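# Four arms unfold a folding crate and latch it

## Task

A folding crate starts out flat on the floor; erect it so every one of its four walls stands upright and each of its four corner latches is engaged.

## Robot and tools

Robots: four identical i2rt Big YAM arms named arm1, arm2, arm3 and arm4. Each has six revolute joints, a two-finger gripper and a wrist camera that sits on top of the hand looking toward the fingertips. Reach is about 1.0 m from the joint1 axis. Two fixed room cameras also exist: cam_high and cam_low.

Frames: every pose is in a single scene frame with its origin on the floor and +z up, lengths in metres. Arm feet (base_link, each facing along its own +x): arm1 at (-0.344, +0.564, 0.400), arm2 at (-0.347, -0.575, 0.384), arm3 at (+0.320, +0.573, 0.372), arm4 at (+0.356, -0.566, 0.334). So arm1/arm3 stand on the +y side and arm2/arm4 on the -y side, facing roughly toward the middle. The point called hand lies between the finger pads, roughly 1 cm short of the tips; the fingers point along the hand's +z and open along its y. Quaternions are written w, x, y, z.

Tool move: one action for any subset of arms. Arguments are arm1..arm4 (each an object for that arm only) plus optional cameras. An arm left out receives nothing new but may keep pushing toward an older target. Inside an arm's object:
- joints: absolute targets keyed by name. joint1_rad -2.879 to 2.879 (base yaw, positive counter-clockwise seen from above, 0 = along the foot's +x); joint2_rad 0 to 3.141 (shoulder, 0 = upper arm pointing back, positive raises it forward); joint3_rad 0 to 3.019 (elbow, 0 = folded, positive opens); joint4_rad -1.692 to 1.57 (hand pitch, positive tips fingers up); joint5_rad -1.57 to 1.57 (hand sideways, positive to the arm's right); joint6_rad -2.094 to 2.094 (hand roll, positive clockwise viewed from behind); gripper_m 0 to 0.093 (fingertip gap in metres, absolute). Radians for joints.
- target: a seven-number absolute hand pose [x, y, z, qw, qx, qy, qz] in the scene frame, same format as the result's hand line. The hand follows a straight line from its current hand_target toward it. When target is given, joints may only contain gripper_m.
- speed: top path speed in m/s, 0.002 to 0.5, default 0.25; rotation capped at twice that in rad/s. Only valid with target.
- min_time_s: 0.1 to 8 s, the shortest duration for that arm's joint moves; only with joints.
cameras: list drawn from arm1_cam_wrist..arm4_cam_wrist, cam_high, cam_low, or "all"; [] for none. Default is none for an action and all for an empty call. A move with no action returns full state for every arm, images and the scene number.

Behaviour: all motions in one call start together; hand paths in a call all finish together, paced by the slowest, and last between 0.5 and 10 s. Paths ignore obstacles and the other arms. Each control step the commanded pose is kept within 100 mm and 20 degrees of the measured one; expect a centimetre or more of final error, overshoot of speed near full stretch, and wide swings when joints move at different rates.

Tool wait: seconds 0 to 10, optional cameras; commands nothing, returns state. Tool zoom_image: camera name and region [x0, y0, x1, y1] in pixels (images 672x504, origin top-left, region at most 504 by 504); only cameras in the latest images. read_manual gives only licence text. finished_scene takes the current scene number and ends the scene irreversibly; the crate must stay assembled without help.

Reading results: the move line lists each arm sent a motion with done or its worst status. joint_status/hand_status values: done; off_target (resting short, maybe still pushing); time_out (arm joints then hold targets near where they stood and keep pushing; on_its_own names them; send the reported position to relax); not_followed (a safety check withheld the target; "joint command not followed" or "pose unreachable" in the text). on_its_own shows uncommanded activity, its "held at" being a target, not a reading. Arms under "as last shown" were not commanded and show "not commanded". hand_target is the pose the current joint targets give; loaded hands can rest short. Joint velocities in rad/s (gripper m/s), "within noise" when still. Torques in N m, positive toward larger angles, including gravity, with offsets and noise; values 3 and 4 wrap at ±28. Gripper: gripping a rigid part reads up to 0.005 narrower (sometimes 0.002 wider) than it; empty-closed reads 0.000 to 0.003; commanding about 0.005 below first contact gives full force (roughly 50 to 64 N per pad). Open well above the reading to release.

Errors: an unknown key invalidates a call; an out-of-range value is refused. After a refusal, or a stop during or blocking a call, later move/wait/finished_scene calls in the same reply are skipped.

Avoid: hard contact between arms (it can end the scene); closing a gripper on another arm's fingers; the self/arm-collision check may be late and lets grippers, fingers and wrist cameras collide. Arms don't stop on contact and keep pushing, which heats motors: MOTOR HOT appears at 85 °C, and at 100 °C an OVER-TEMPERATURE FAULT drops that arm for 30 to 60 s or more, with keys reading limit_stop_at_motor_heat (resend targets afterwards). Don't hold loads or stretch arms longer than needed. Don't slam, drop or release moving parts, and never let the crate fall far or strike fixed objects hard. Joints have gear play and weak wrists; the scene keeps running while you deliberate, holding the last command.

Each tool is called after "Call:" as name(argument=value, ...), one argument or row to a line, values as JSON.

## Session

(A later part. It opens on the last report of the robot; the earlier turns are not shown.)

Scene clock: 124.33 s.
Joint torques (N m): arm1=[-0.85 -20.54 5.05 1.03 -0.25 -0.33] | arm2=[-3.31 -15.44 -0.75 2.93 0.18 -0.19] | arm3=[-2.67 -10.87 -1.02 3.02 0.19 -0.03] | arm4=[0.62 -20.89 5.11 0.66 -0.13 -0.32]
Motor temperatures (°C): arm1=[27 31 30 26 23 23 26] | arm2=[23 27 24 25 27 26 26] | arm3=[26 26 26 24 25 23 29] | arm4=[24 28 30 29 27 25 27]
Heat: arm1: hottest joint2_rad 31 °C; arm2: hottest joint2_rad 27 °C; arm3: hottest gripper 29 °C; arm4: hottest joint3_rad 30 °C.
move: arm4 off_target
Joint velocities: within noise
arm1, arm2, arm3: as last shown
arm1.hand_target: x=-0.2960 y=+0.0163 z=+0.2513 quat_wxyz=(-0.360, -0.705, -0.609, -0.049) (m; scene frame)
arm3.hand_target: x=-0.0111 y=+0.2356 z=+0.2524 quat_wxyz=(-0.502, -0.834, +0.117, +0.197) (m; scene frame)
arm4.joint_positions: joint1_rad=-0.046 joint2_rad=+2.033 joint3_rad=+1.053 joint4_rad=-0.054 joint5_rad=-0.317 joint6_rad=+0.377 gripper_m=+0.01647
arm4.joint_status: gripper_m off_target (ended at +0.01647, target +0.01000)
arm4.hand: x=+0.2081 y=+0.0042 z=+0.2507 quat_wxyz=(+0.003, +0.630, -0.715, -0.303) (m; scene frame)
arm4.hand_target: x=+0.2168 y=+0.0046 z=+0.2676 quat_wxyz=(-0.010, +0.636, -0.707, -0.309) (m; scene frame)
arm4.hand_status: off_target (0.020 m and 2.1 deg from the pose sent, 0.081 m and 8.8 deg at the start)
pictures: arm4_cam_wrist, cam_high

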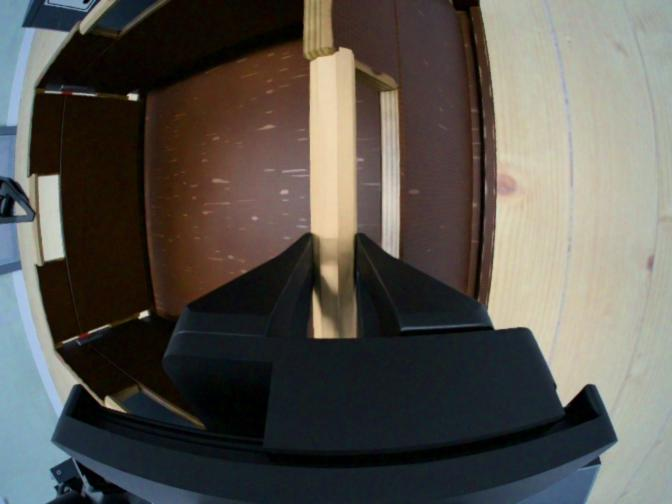

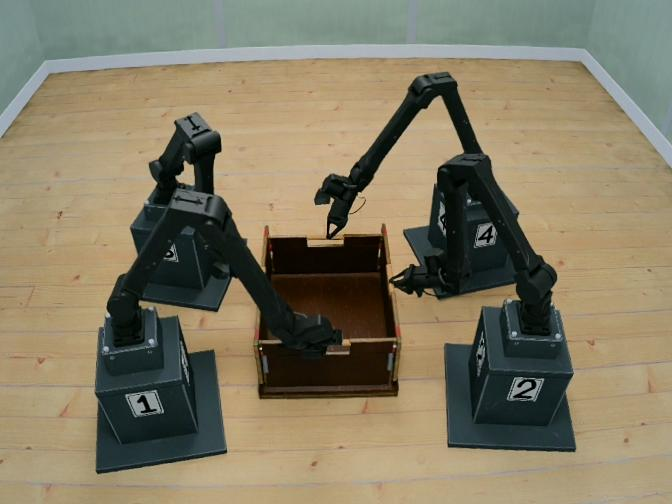

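Call:
move(
  arm4={"target": [0.252, 0.003, 0.273, -0.0509, -0.6069, 0.7053, 0.3629], "speed": 0.1, "joints": {"gripper_m": 0.01}},
  cameras=[],
)

Call:
move(
  arm4={"target": [0.275, 0.002, 0.270, -0.0509, -0.6069, 0.7053, 0.3629], "speed": 0.1, "joints": {"gripper_m": 0.01}},
  cameras=[],
)

Call:
move(
  arm4={"target": [0.297, 0.002, 0.266, -0.0509, -0.6069, 0.7053, 0.3629], "speed": 0.08, "joints": {"gripper_m": 0.01}},
  cameras=["arm4_cam_wrist", "cam_high"],
)

Call:
zoom_image(
  camera="cam_high",
  region=[230, 210, 430, 410],
)

Scene clock: 127.70 s.
Joint torques (N m): arm1=[-1.38 -20.72 5.08 1.06 -0.26 -0.32] | arm2=[-3.31 -15.5 -0.73 2.95 0.19 -0.19] | arm3=[-2.2 -10.4 -1.09 2.84 0.18 0] | arm4=[-0.03 -20.42 4.79 0.95 -0.85 -0.23]
Motor temperatures (°C): arm1=[27 31 30 26 23 23 26] | arm2=[23 27 24 25 27 26 26] | arm3=[26 26 26 24 25 23 29] | arm4=[24 29 30 29 27 25 27]
Heat: arm1: hottest joint2_rad 31 °C; arm2: hottest joint2_rad 27 °C; arm3: hottest gripper 29 °C; arm4: hottest joint3_rad 30 °C.
move: arm4 off_target
Joint velocities: within noise
arm1, arm2: as last shown
arm3.joint_positions: joint1_rad=-0.669 joint2_rad=+2.295 joint3_rad=+0.564 joint4_rad=+1.281 joint5_rad=-0.354 joint6_rad=+1.165 gripper_m=+0.01612
arm3.joint_status: not commanded
arm3.hand: x=-0.0096 y=+0.2253 z=+0.2590 quat_wxyz=(-0.507, -0.833, +0.108, +0.194) (m; scene frame)
arm3.hand_target: x=-0.0108 y=+0.2362 z=+0.2523 quat_wxyz=(-0.502, -0.834, +0.118, +0.197) (m; scene frame)
arm3.hand_status: not commanded
arm4.joint_positions: joint1_rad=-0.151 joint2_rad=+2.039 joint3_rad=+1.032 joint4_rad=-0.014 joint5_rad=-0.498 joint6_rad=+0.363 gripper_m=+0.01647
arm4.joint_status: gripper_m off_target (ended at +0.01647, target +0.01000)
arm4.hand: x=+0.2410 y=+0.0041 z=+0.2557 quat_wxyz=(+0.056, +0.605, -0.713, -0.350) (m; scene frame)
arm4.hand_target: x=+0.2520 y=+0.0041 z=+0.2718 quat_wxyz=(+0.048, +0.606, -0.707, -0.361) (m; scene frame)
arm4.hand_status: off_target (0.021 m and 1.8 deg from the pose sent, 0.049 m and 9.2 deg at the start)
pictures: none
No camera images: "cameras" was empty.

Scene clock: 128.67 s.
Joint torques (N m): arm1=[-0.5 -19.78 5.03 0.96 -0.2 -0.32] | arm2=[-3.37 -15.5 -0.73 2.95 0.19 -0.19] | arm3=[-1.96 -11.11 -1.07 2.91 0.2 -0.01] | arm4=[-0.79 -20.19 4.97 0.14 -0.56 -0.39]
Motor temperatures (°C): arm1=[27 31 30 26 23 23 26] | arm2=[23 27 24 25 27 26 26] | arm3=[26 26 26 24 25 23 29] | arm4=[24 29 30 29 27 25 27]
Heat: arm1: hottest joint2_rad 31 °C; arm2: hottest joint2_rad 27 °C; arm3: hottest gripper 29 °C; arm4: hottest joint3_rad 30 °C.
move: arm4 off_target
Joint velocities: within noise
arm1, arm2: as last shown
arm1.hand_target: x=-0.2960 y=+0.0163 z=+0.2512 quat_wxyz=(-0.360, -0.705, -0.609, -0.049) (m; scene frame)
arm2.hand_target: x=-0.0300 y=-0.2223 z=+0.2543 quat_wxyz=(-0.202, -0.114, -0.840, -0.491) (m; scene frame)
arm3.joint_positions: joint1_rad=-0.669 joint2_rad=+2.297 joint3_rad=+0.564 joint4_rad=+1.281 joint5_rad=-0.356 joint6_rad=+1.165 gripper_m=+0.01612
arm3.joint_status: not commanded
arm3.hand: x=-0.0091 y=+0.2254 z=+0.2584 quat_wxyz=(-0.507, -0.833, +0.107, +0.193) (m; scene frame)
arm3.hand_target: x=-0.0104 y=+0.2364 z=+0.2517 quat_wxyz=(-0.502, -0.834, +0.118, +0.196) (m; scene frame)
arm3.hand_status: not commanded
arm4.joint_positions: joint1_rad=-0.188 joint2_rad=+2.042 joint3_rad=+1.029 joint4_rad=-0.014 joint5_rad=-0.539 joint6_rad=+0.332 gripper_m=+0.01647
arm4.joint_status: gripper_m off_target (ended at +0.01647, target +0.01000)
arm4.hand: x=+0.2559 y=+0.0037 z=+0.2561 quat_wxyz=(+0.062, +0.604, -0.709, -0.359) (m; scene frame)
arm4.hand_target: x=+0.2737 y=+0.0024 z=+0.2692 quat_wxyz=(+0.051, +0.607, -0.705, -0.363) (m; scene frame)
arm4.hand_status: off_target (0.024 m and 1.5 deg from the pose sent, 0.037 m and 1.8 deg at the start)
pictures: none
No camera images: "cameras" was empty.

Scene clock: 129.63 s.
Joint torques (N m): arm1=[-0.73 -20.07 5.04 1.18 -0.24 -0.34] | arm2=[-3.19 -15.38 -0.72 2.92 0.23 -0.2] | arm3=[-2.37 -10.93 -1.1 2.92 0.34 -0.05] | arm4=[-3.49 -19.6 5.34 -0.35 -0.54 -0.69]
Motor temperatures (°C): arm1=[27 31 30 26 23 23 26] | arm2=[23 27 24 25 27 26 26] | arm3=[26 26 26 24 25 23 29] | arm4=[24 29 30 29 27 25 27]
Heat: arm1: hottest joint2_rad 31 °C; arm2: hottest joint2_rad 27 °C; arm3: hottest gripper 29 °C; arm4: hottest joint3_rad 30 °C.
move: arm4 off_target
Joint velocities: within noise
arm1.joint_positions: joint1_rad=-0.260 joint2_rad=+2.197 joint3_rad=+0.976 joint4_rad=+0.138 joint5_rad=-0.581 joint6_rad=+0.256 gripper_m=+0.01691
arm1.joint_status: not commanded
arm1.hand: x=-0.2904 y=+0.0254 z=+0.2474 quat_wxyz=(-0.356, -0.716, -0.597, -0.062) (m; scene frame)
arm1.hand_target: x=-0.2958 y=+0.0163 z=+0.2513 quat_wxyz=(-0.361, -0.704, -0.609, -0.050) (m; scene frame)
arm1.hand_status: not commanded
arm2.joint_positions: joint1_rad=-0.658 joint2_rad=+2.355 joint3_rad=+0.581 joint4_rad=+1.271 joint5_rad=-0.279 joint6_rad=+1.186 gripper_m=+0.01663
arm2.joint_status: not commanded
arm2.hand: x=-0.0433 y=-0.2109 z=+0.2443 quat_wxyz=(-0.181, -0.104, -0.849, -0.485) (m; scene frame)
arm2.hand_target: x=-0.0302 y=-0.2227 z=+0.2544 quat_wxyz=(-0.202, -0.114, -0.840, -0.491) (m; scene frame)
arm2.hand_status: not commanded
arm3.joint_positions: joint1_rad=-0.669 joint2_rad=+2.297 joint3_rad=+0.564 joint4_rad=+1.281 joint5_rad=-0.359 joint6_rad=+1.167 gripper_m=+0.01612
arm3.joint_status: not commanded
arm3.hand: x=-0.0086 y=+0.2252 z=+0.2585 quat_wxyz=(-0.508, -0.833, +0.107, +0.191) (m; scene frame)
arm3.hand_target: x=-0.0105 y=+0.2364 z=+0.2518 quat_wxyz=(-0.502, -0.834, +0.118, +0.196) (m; scene frame)
arm3.hand_status: not commanded
arm4.joint_positions: joint1_rad=-0.196 joint2_rad=+2.047 joint3_rad=+1.029 joint4_rad=-0.018 joint5_rad=-0.562 joint6_rad=+0.317 gripper_m=+0.01647
arm4.joint_status: gripper_m off_target (ended at +0.01647, target +0.01000)
arm4.hand: x=+0.2569 y=+0.0015 z=+0.2548 quat_wxyz=(+0.070, +0.607, -0.704, -0.362) (m; scene frame)
arm4.hand_target: x=+0.2944 y=+0.0017 z=+0.2646 quat_wxyz=(+0.052, +0.606, -0.706, -0.363) (m; scene frame)
arm4.hand_status: off_target (0.042 m and 2.2 deg from the pose sent, 0.042 m and 1.5 deg at the start)
pictures: arm4_cam_wrist, cam_high

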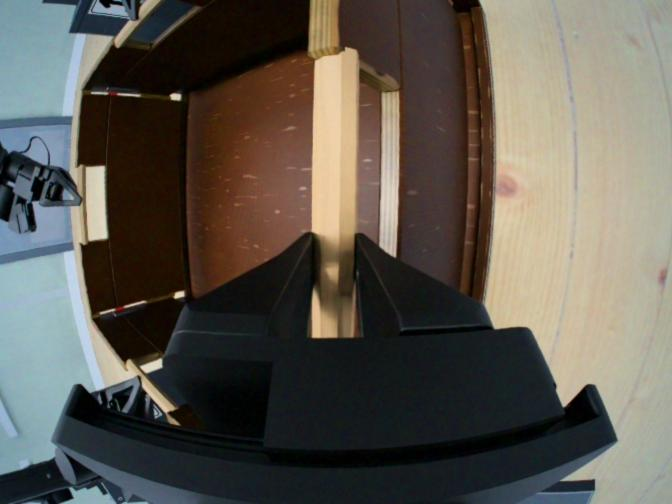

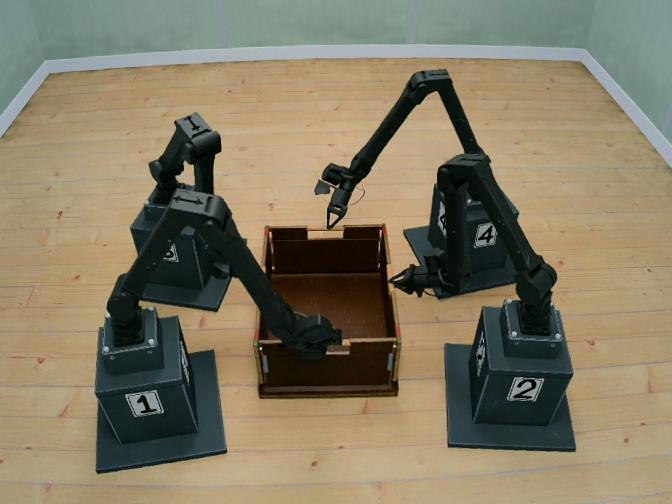

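Scaled by 2.520 from the camera's 672x504 image, which has a finer 960x720 frame.

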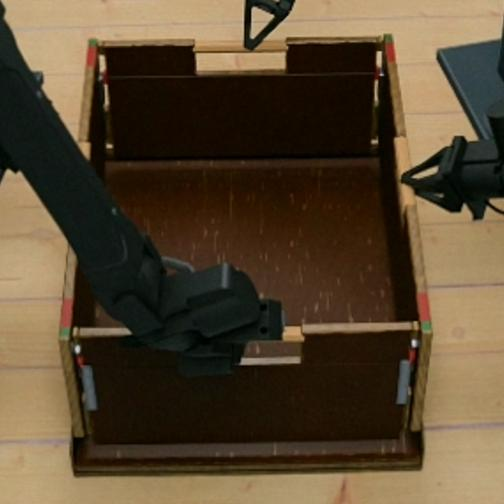

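Call:
move(
  arm4={"target": [0.310, 0.002, 0.264, -0.0509, -0.6069, 0.7053, 0.3629], "speed": 0.08, "joints": {"gripper_m": 0.01}},
  cameras=[],
)

Call:
move(
  arm4={"target": [0.255, 0.0, 0.260, -0.0509, -0.6069, 0.7053, 0.3629], "speed": 0.1, "joints": {"gripper_m": 0.01}},
  cameras=[],
)

Call:
move(
  arm4={"target": [0.228, 0.0, 0.258, -0.0509, -0.6069, 0.7053, 0.3629], "speed": 0.08, "joints": {"gripper_m": 0.01}},
  arm1={"target": [-0.268, 0.016, 0.250, 0.3629, 0.7053, 0.6069, 0.0509], "speed": 0.08, "joints": {"gripper_m": 0.01}},
  cameras=["cam_high"],
)

Call:
zoom_image(
  camera="cam_high",
  region=[230, 210, 430, 410],
)

Scene clock: 132.97 s.
Joint torques (N m): arm1=[-1.14 -19.9 4.89 1.13 -0.2 -0.35] | arm2=[-3.25 -15.44 -0.72 2.91 0.22 -0.2] | arm3=[-2.02 -10.7 -1.14 2.96 0.36 -0.06] | arm4=[-5.07 -19.55 5.3 -0.44 -0.43 -0.82]
Motor temperatures (°C): arm1=[27 31 30 26 23 23 26] | arm2=[23 27 24 25 27 26 26] | arm3=[26 26 26 24 25 23 29] | arm4=[24 29 29 29 27 25 27]
Heat: arm1: hottest joint2_rad 31 °C; arm2: hottest joint2_rad 27 °C; arm3: hottest gripper 29 °C; arm4: hottest joint2_rad 29 °C.
move: arm4 off_target
Joint velocities: within noise
arm1, arm2, arm3: as last shown
arm4.joint_positions: joint1_rad=-0.202 joint2_rad=+2.050 joint3_rad=+1.033 joint4_rad=-0.026 joint5_rad=-0.578 joint6_rad=+0.304 gripper_m=+0.01647
arm4.joint_status: gripper_m off_target (ended at +0.01647, target +0.01000)
arm4.hand: x=+0.2581 y=+0.0017 z=+0.2550 quat_wxyz=(+0.075, +0.609, -0.700, -0.364) (m; scene frame)
arm4.hand_target: x=+0.3073 y=+0.0018 z=+0.2631 quat_wxyz=(+0.051, +0.605, -0.706, -0.364) (m; scene frame)
arm4.hand_status: off_target (0.053 m and 2.8 deg from the pose sent, 0.054 m and 2.2 deg at the start)
pictures: none
No camera images: "cameras" was empty.

Scene clock: 134.10 s.
Joint torques (N m): arm1=[-0.79 -19.72 5.05 1.09 -0.21 -0.31] | arm2=[-3.25 -15.5 -0.72 2.91 0.23 -0.2] | arm3=[-2.37 -10.75 -1.05 2.95 0.35 -0.01] | arm4=[1.96 -18.61 4.9 1.42 -0.08 -0.03]
Motor temperatures (°C): arm1=[27 31 30 26 23 23 26] | arm2=[23 27 24 25 27 26 26] | arm3=[26 26 26 24 25 23 29] | arm4=[24 29 29 29 27 25 27]
Heat: arm1: hottest joint2_rad 31 °C; arm2: hottest joint2_rad 27 °C; arm3: hottest gripper 29 °C; arm4: hottest joint2_rad 29 °C.
move: arm4 off_target
Joint velocities: within noise
arm1, arm2, arm3: as last shown
arm4.joint_positions: joint1_rad=-0.185 joint2_rad=+2.042 joint3_rad=+1.020 joint4_rad=+0.006 joint5_rad=-0.532 joint6_rad=+0.334 gripper_m=+0.01647
arm4.joint_status: gripper_m off_target (ended at +0.01647, target +0.01000)
arm4.hand: x=+0.2553 y=+0.0029 z=+0.2549 quat_wxyz=(+0.057, +0.605, -0.708, -0.361) (m; scene frame)
arm4.hand_target: x=+0.2552 y=+0.0006 z=+0.2604 quat_wxyz=(+0.050, +0.607, -0.705, -0.363) (m; scene frame)
arm4.hand_status: done (0.006 m and 0.8 deg from the pose sent, 0.006 m and 2.8 deg at the start)
pictures: none
No camera images: "cameras" was empty.

Scene clock: 135.10 s.
Joint torques (N m): arm1=[3.02 -20.13 4.41 2.67 0.19 0.08] | arm2=[-3.19 -15.44 -0.72 2.91 0.23 -0.2] | arm3=[-2.26 -10.75 -0.95 2.85 0.32 -0.02] | arm4=[4.19 -17.49 5.67 1.78 -0.21 0.23]
Motor temperatures (°C): arm1=[27 31 30 26 23 23 26] | arm2=[23 27 24 25 27 26 26] | arm3=[26 26 26 24 25 23 29] | arm4=[24 29 29 29 27 25 27]
Heat: arm1: hottest joint2_rad 31 °C; arm2: hottest joint2_rad 27 °C; arm3: hottest gripper 29 °C; arm4: hottest joint2_rad 29 °C.
move: arm1 off_target; arm4 off_target
Joint velocities: within noise
arm1.joint_positions: joint1_rad=-0.256 joint2_rad=+2.197 joint3_rad=+0.973 joint4_rad=+0.152 joint5_rad=-0.572 joint6_rad=+0.276 gripper_m=+0.01691
arm1.joint_status: gripper_m off_target (ended at +0.01691, target +0.01000)
arm1.hand: x=-0.2894 y=+0.0244 z=+0.2474 quat_wxyz=(-0.356, -0.720, -0.592, -0.059) (m; scene frame)
arm1.hand_target: x=-0.2722 y=+0.0161 z=+0.2508 quat_wxyz=(-0.365, -0.707, -0.604, -0.052) (m; scene frame)
arm1.hand_status: off_target (0.023 m and 2.7 deg from the pose sent, 0.024 m and 2.2 deg at the start)
arm2, arm3: as last shown
arm4.joint_positions: joint1_rad=-0.171 joint2_rad=+2.036 joint3_rad=+1.007 joint4_rad=+0.029 joint5_rad=-0.498 joint6_rad=+0.363 gripper_m=+0.01647
arm4.joint_status: gripper_m off_target (ended at +0.01647, target +0.01000)
arm4.hand: x=+0.2525 y=+0.0025 z=+0.2547 quat_wxyz=(+0.046, +0.598, -0.715, -0.358) (m; scene frame)
arm4.hand_target: x=+0.2348 y=+0.0003 z=+0.2577 quat_wxyz=(+0.049, +0.603, -0.709, -0.362) (m; scene frame)
arm4.hand_status: off_target (0.025 m and 1.7 deg from the pose sent, 0.028 m and 0.8 deg at the start)
pictures: cam_high

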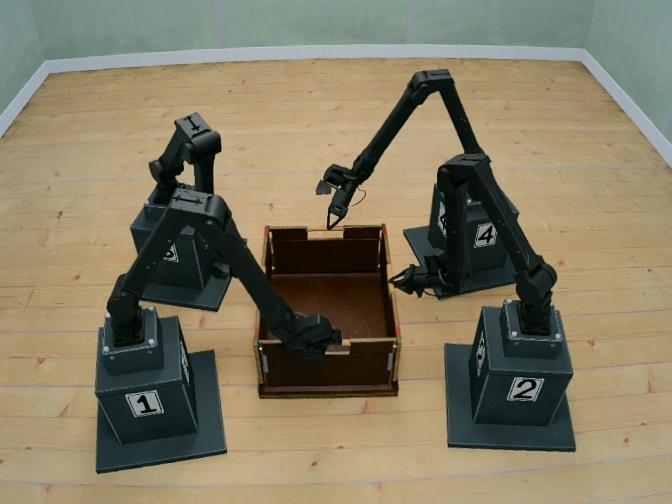

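Scaled by 2.520 from the camera's 672x504 image, which has a finer 960x720 frame.

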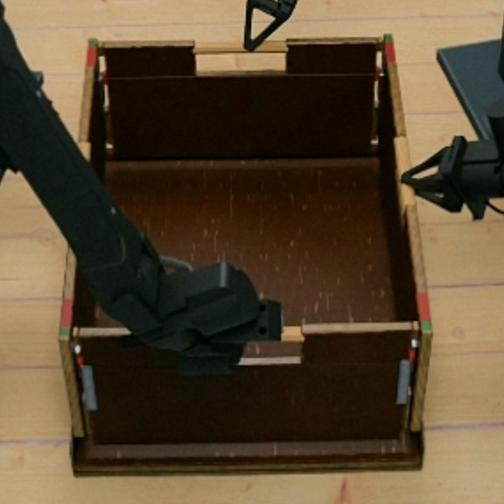

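Call:
move(
  arm1={"target": [-0.298, 0.016, 0.251, 0.3629, 0.7053, 0.6069, 0.0509], "speed": 0.08, "joints": {"gripper_m": 0.01}},
  arm4={"target": [0.258, 0.001, 0.259, -0.0509, -0.6069, 0.7053, 0.3629], "speed": 0.08, "joints": {"gripper_m": 0.01}},
  cameras=[],
)

Call:
move(
  arm2={"joints": {"gripper_m": 0.045}},
  arm3={"joints": {"gripper_m": 0.045}},
  cameras=["arm2_cam_wrist", "arm3_cam_wrist", "cam_high"],
)

Scene clock: 139.50 s.
Joint torques (N m): arm1=[-0.67 -19.78 5 1.06 -0.23 -0.36] | arm2=[-3.19 -15.5 -0.72 2.92 0.23 -0.2] | arm3=[-1.85 -10.75 -0.91 3 0.33 -0.04] | arm4=[1.03 -17.73 6.12 0.34 -0.84 -0.32]
Motor temperatures (°C): arm1=[27 31 30 26 23 23 26] | arm2=[23 27 24 25 27 26 26] | arm3=[26 26 26 24 25 23 29] | arm4=[24 29 29 29 27 25 27]
Heat: arm1: hottest joint2_rad 31 °C; arm2: hottest joint2_rad 27 °C; arm3: hottest gripper 29 °C; arm4: hottest joint2_rad 29 °C.
move: arm1 off_target; arm4 off_target
Joint velocities: within noise
arm1.joint_positions: joint1_rad=-0.259 joint2_rad=+2.197 joint3_rad=+0.974 joint4_rad=+0.144 joint5_rad=-0.578 joint6_rad=+0.261 gripper_m=+0.01691
arm1.joint_status: gripper_m off_target (ended at +0.01691, target +0.01000)
arm1.hand: x=-0.2901 y=+0.0251 z=+0.2474 quat_wxyz=(-0.356, -0.717, -0.596, -0.060) (m; scene frame)
arm1.hand_target: x=-0.2954 y=+0.0161 z=+0.2504 quat_wxyz=(-0.361, -0.705, -0.609, -0.049) (m; scene frame)
arm1.hand_status: off_target (0.013 m and 2.2 deg from the pose sent, 0.013 m and 2.7 deg at the start)
arm2, arm3: as last shown
arm4.joint_positions: joint1_rad=-0.176 joint2_rad=+2.038 joint3_rad=+1.007 joint4_rad=+0.029 joint5_rad=-0.513 joint6_rad=+0.357 gripper_m=+0.01647
arm4.joint_status: gripper_m off_target (ended at +0.01647, target +0.01000)
arm4.hand: x=+0.2528 y=+0.0019 z=+0.2549 quat_wxyz=(+0.051, +0.599, -0.712, -0.362) (m; scene frame)
arm4.hand_target: x=+0.2559 y=+0.0005 z=+0.2584 quat_wxyz=(+0.052, +0.608, -0.705, -0.363) (m; scene frame)
arm4.hand_status: done (0.007 m and 1.2 deg from the pose sent, 0.007 m and 1.7 deg at the start)
pictures: none
No camera images: "cameras" was empty.

Scene clock: 140.20 s.
Joint torques (N m): arm1=[-1.2 -20.25 5.08 1.03 -0.25 -0.37] | arm2=[-0.32 -15.44 0.08 2.22 0.02 -0.2] | arm3=[-1.26 -10.46 -0.94 2.95 0.18 -0.01] | arm4=[1.03 -17.67 6.12 0.34 -0.83 -0.32]
Motor temperatures (°C): arm1=[27 31 30 26 23 23 26] | arm2=[23 27 24 25 27 26 26] | arm3=[26 26 26 24 25 23 29] | arm4=[24 29 29 29 27 25 27]
Heat: arm1: hottest joint2_rad 31 °C; arm2: hottest joint2_rad 27 °C; arm3: hottest gripper 29 °C; arm4: hottest joint2_rad 29 °C.
move: arm2 done; arm3 done
Joint velocities: within noise
arm1, arm4: as last shown
arm2.joint_positions: joint1_rad=-0.697 joint2_rad=+2.355 joint3_rad=+0.570 joint4_rad=+1.289 joint5_rad=-0.265 joint6_rad=+1.186 gripper_m=+0.04486
arm2.joint_status: all done
arm2.hand: x=-0.0299 y=-0.2262 z=+0.2465 quat_wxyz=(-0.197, -0.123, -0.845, -0.481) (m; scene frame)
arm2.hand_target: x=-0.0267 y=-0.2252 z=+0.2541 quat_wxyz=(-0.207, -0.119, -0.839, -0.488) (m; scene frame)
arm2.hand_status: not commanded
arm3.joint_positions: joint1_rad=-0.686 joint2_rad=+2.297 joint3_rad=+0.562 joint4_rad=+1.281 joint5_rad=-0.347 joint6_rad=+1.167 gripper_m=+0.04486
arm3.joint_status: all done
arm3.hand: x=-0.0157 y=+0.2324 z=+0.2579 quat_wxyz=(-0.503, -0.832, +0.118, +0.200) (m; scene frame)
arm3.hand_target: x=-0.0148 y=+0.2408 z=+0.2513 quat_wxyz=(-0.499, -0.834, +0.124, +0.201) (m; scene frame)
arm3.hand_status: not commanded
pictures: arm2_cam_wrist, arm3_cam_wrist, cam_high

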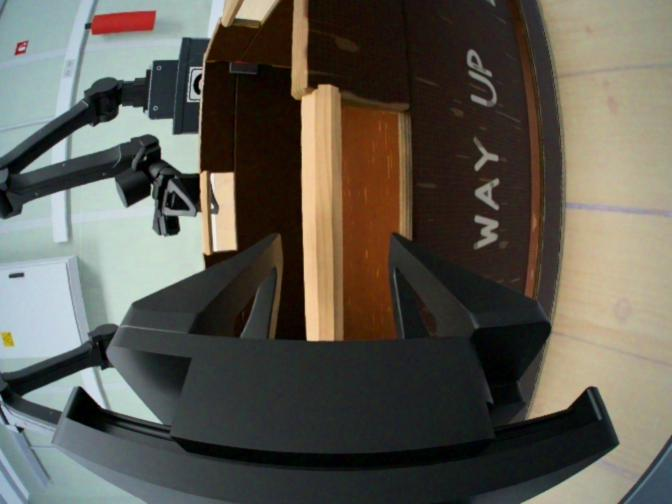

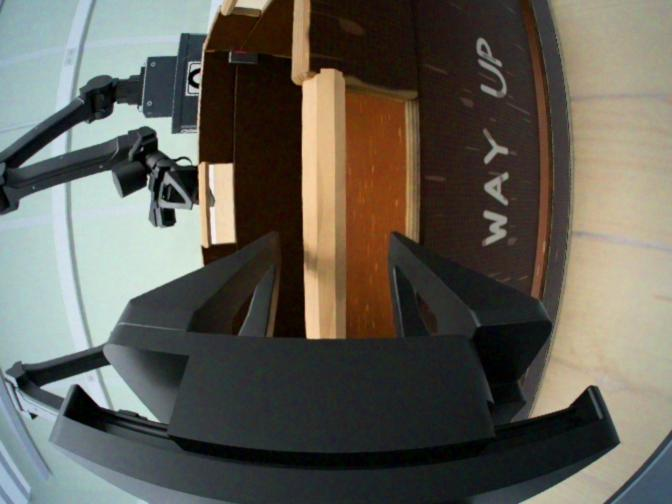

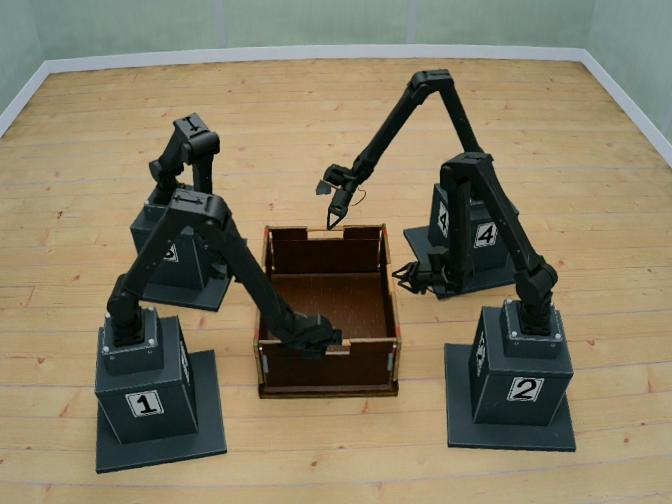

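Call:
move(
  arm2={"target": [-0.093, -0.345, 0.315, 0.2003, 0.1157, 0.8425, 0.4865], "speed": 0.2},
  arm3={"target": [0.047, 0.355, 0.310, 0.5011, 0.8338, -0.1191, -0.1982], "speed": 0.2},
  arm1={"joints": {"gripper_m": 0.045}},
  arm4={"joints": {"gripper_m": 0.045}},
  cameras=["arm1_cam_wrist", "arm4_cam_wrist", "cam_high"],
)

Scene clock: 143.50 s.
Joint torques (N m): arm1=[-0.85 -19.78 5.04 1.1 -0.26 -0.07] | arm2=[-0.97 -12.75 -2.59 2.02 -0.25 -0.24] | arm3=[-1.26 -10.52 -3.38 2.43 -0.15 -0.11] | arm4=[1.08 -17.2 6.16 0.57 -0.44 -0.17]
Motor temperatures (°C): arm1=[27 31 30 26 23 23 26] | arm2=[23 27 24 25 27 26 26] | arm3=[26 26 26 24 25 23 29] | arm4=[24 29 29 29 27 25 27]
Heat: arm1: hottest joint2_rad 31 °C; arm2: hottest joint2_rad 27 °C; arm3: hottest gripper 29 °C; arm4: hottest joint2_rad 29 °C.
move: arm1 done; arm2 off_target; arm3 done; arm4 done
Joint velocities: within noise
arm1.joint_positions: joint1_rad=-0.256 joint2_rad=+2.197 joint3_rad=+0.974 joint4_rad=+0.143 joint5_rad=-0.578 joint6_rad=+0.230 gripper_m=+0.04496
arm1.joint_status: all done
arm1.hand: x=-0.2884 y=+0.0256 z=+0.2473 quat_wxyz=(-0.357, -0.707, -0.608, -0.056) (m; scene frame)
arm1.hand_target: x=-0.2937 y=+0.0163 z=+0.2503 quat_wxyz=(-0.361, -0.704, -0.610, -0.049) (m; scene frame)
arm1.hand_status: not commanded
arm2.joint_positions: joint1_rad=-0.925 joint2_rad=+2.265 joint3_rad=+0.211 joint4_rad=+1.500 joint5_rad=-0.478 joint6_rad=+1.065 gripper_m=+0.04489
arm2.joint_status: not commanded
arm2.hand: x=-0.0945 y=-0.3431 z=+0.3039 quat_wxyz=(-0.187, -0.122, -0.848, -0.481) (m; scene frame)
arm2.hand_target: x=-0.0929 y=-0.3454 z=+0.3149 quat_wxyz=(-0.200, -0.117, -0.842, -0.487) (m; scene frame)
arm2.hand_status: off_target (0.011 m and 1.8 deg from the pose sent, 0.151 m and 1.1 deg at the start)
arm3.joint_positions: joint1_rad=-0.936 joint2_rad=+2.194 joint3_rad=+0.239 joint4_rad=+1.436 joint5_rad=-0.577 joint6_rad=+1.041 gripper_m=+0.04490
arm3.joint_status: not commanded
arm3.hand: x=+0.0434 y=+0.3465 z=+0.3056 quat_wxyz=(-0.504, -0.834, +0.118, +0.193) (m; scene frame)
arm3.hand_target: x=+0.0439 y=+0.3513 z=+0.3117 quat_wxyz=(-0.504, -0.832, +0.118, +0.201) (m; scene frame)
arm3.hand_status: done (0.010 m and 0.7 deg from the pose sent, 0.147 m and 0.4 deg at the start)
arm4.joint_positions: joint1_rad=-0.181 joint2_rad=+2.032 joint3_rad=+1.007 joint4_rad=+0.025 joint5_rad=-0.526 joint6_rad=+0.343 gripper_m=+0.04495
arm4.joint_status: all done
arm4.hand: x=+0.2536 y=+0.0021 z=+0.2586 quat_wxyz=(+0.052, +0.603, -0.707, -0.365) (m; scene frame)
arm4.hand_target: x=+0.2579 y=+0.0011 z=+0.2592 quat_wxyz=(+0.051, +0.606, -0.705, -0.364) (m; scene frame)
arm4.hand_status: not commanded
pictures: arm1_cam_wrist, arm4_cam_wrist, cam_high

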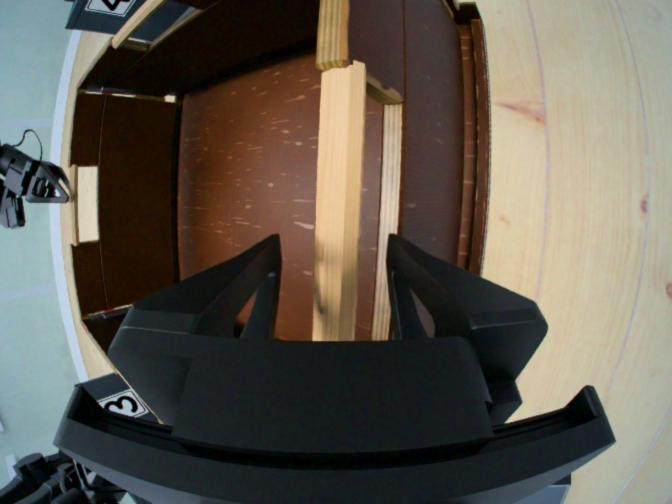

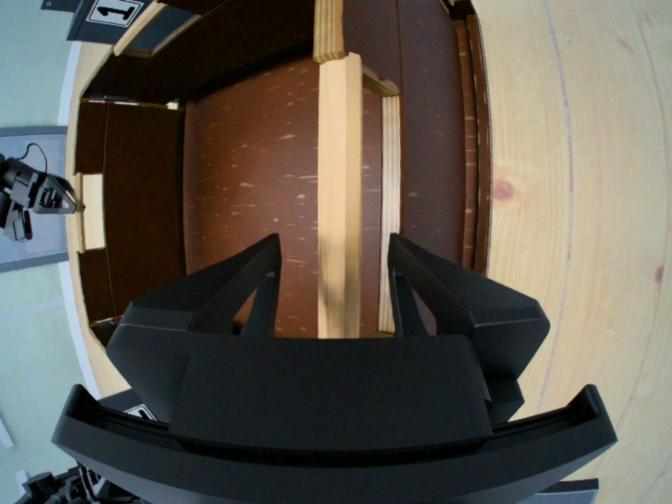

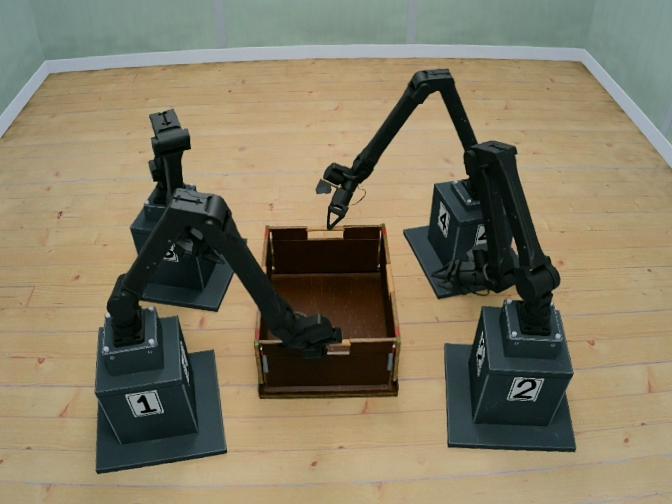

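Call:
move(
  arm1={"target": [-0.366, 0.080, 0.352, 0.3629, 0.7053, 0.6069, 0.0509], "speed": 0.2},
  arm4={"target": [0.326, -0.062, 0.360, -0.0509, -0.6069, 0.7053, 0.3629], "speed": 0.2},
  cameras=["arm1_cam_wrist", "arm4_cam_wrist", "cam_high", "cam_low"],
)

Call:
zoom_image(
  camera="cam_high",
  region=[230, 210, 430, 410],
)

Call:
zoom_image(
  camera="arm4_cam_wrist",
  region=[0, 0, 504, 380],
)

Call:
zoom_image(
  camera="arm1_cam_wrist",
  region=[0, 0, 504, 380],
)

Scene clock: 147.13 s.
Joint torques (N m): arm1=[-1.08 -17.73 4.6 0.85 -0.35 -0.12] | arm2=[-0.91 -12.98 -2.59 2 -0.25 -0.23] | arm3=[-1.55 -10.87 -3.25 2.37 -0.16 -0.11] | arm4=[1.55 -13.39 6.87 0.47 -0.5 -0.19]
Motor temperatures (°C): arm1=[27 31 30 26 23 23 26] | arm2=[23 27 24 25 27 26 26] | arm3=[26 26 26 24 25 23 28] | arm4=[24 29 29 29 27 25 27]
Heat: arm1: hottest joint2_rad 31 °C; arm2: hottest joint2_rad 27 °C; arm3: hottest gripper 28 °C; arm4: hottest joint2_rad 29 °C.
move: arm1 done; arm4 done
Joint velocities: within noise
arm1.joint_positions: joint1_rad=-0.450 joint2_rad=+1.872 joint3_rad=+0.845 joint4_rad=-0.149 joint5_rad=-0.664 joint6_rad=+0.034 gripper_m=+0.04496
arm1.joint_status: not commanded
arm1.hand: x=-0.3669 y=+0.0748 z=+0.3534 quat_wxyz=(-0.366, -0.707, -0.603, -0.049) (m; scene frame)
arm1.hand_target: x=-0.3678 y=+0.0792 z=+0.3520 quat_wxyz=(-0.364, -0.707, -0.605, -0.051) (m; scene frame)
arm1.hand_status: done (0.005 m and 0.7 deg from the pose sent, 0.141 m and 0.9 deg at the start)
arm2, arm3: as last shown
arm4.joint_positions: joint1_rad=-0.334 joint2_rad=+1.693 joint3_rad=+0.885 joint4_rad=-0.264 joint5_rad=-0.604 joint6_rad=+0.186 gripper_m=+0.04495
arm4.joint_status: not commanded
arm4.hand: x=+0.3217 y=-0.0548 z=+0.3657 quat_wxyz=(+0.048, +0.604, -0.705, -0.369) (m; scene frame)
arm4.hand_target: x=+0.3237 y=-0.0615 z=+0.3605 quat_wxyz=(+0.052, +0.607, -0.705, -0.364) (m; scene frame)
arm4.hand_status: done (0.010 m and 0.9 deg from the pose sent, 0.140 m and 0.6 deg at the start)
pictures: arm1_cam_wrist, arm4_cam_wrist, cam_high, cam_low

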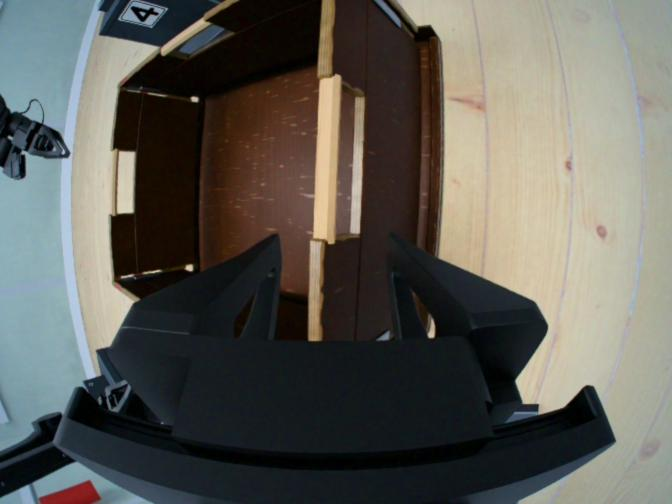

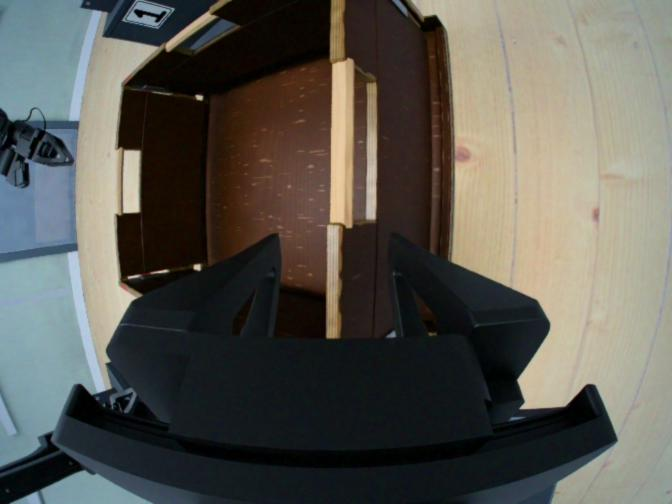

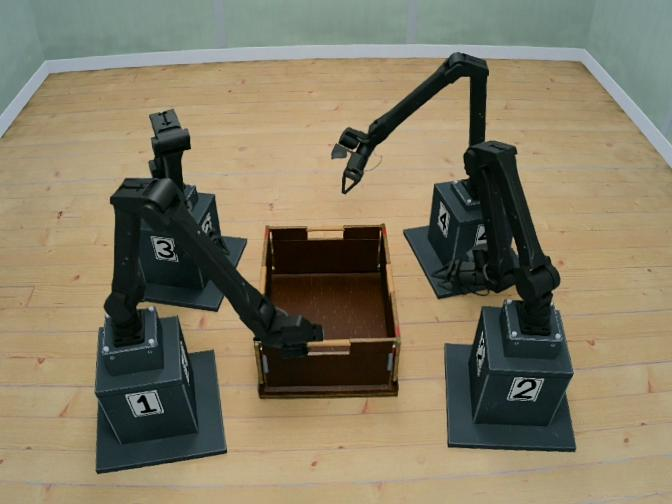

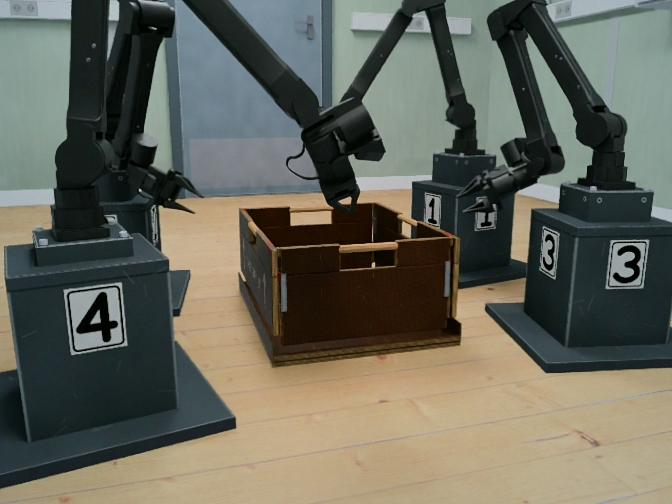

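Scaled by 2.520 from the camera's 672x504 image, which has a finer 960x720 frame.

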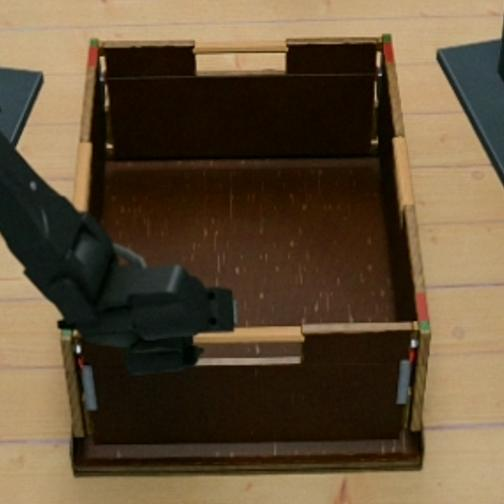

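Scaled by 1.000.

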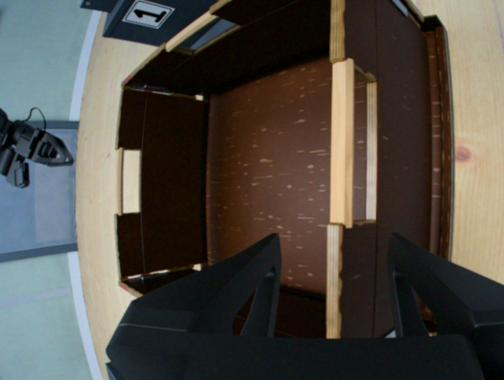

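Scaled by 1.000.

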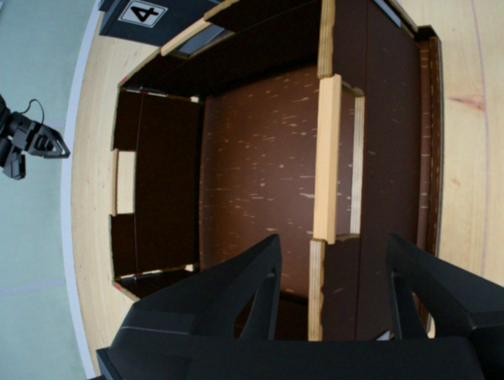

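Call:
finished_scene(
  scene=2,
)

The scene is finished: the task was done.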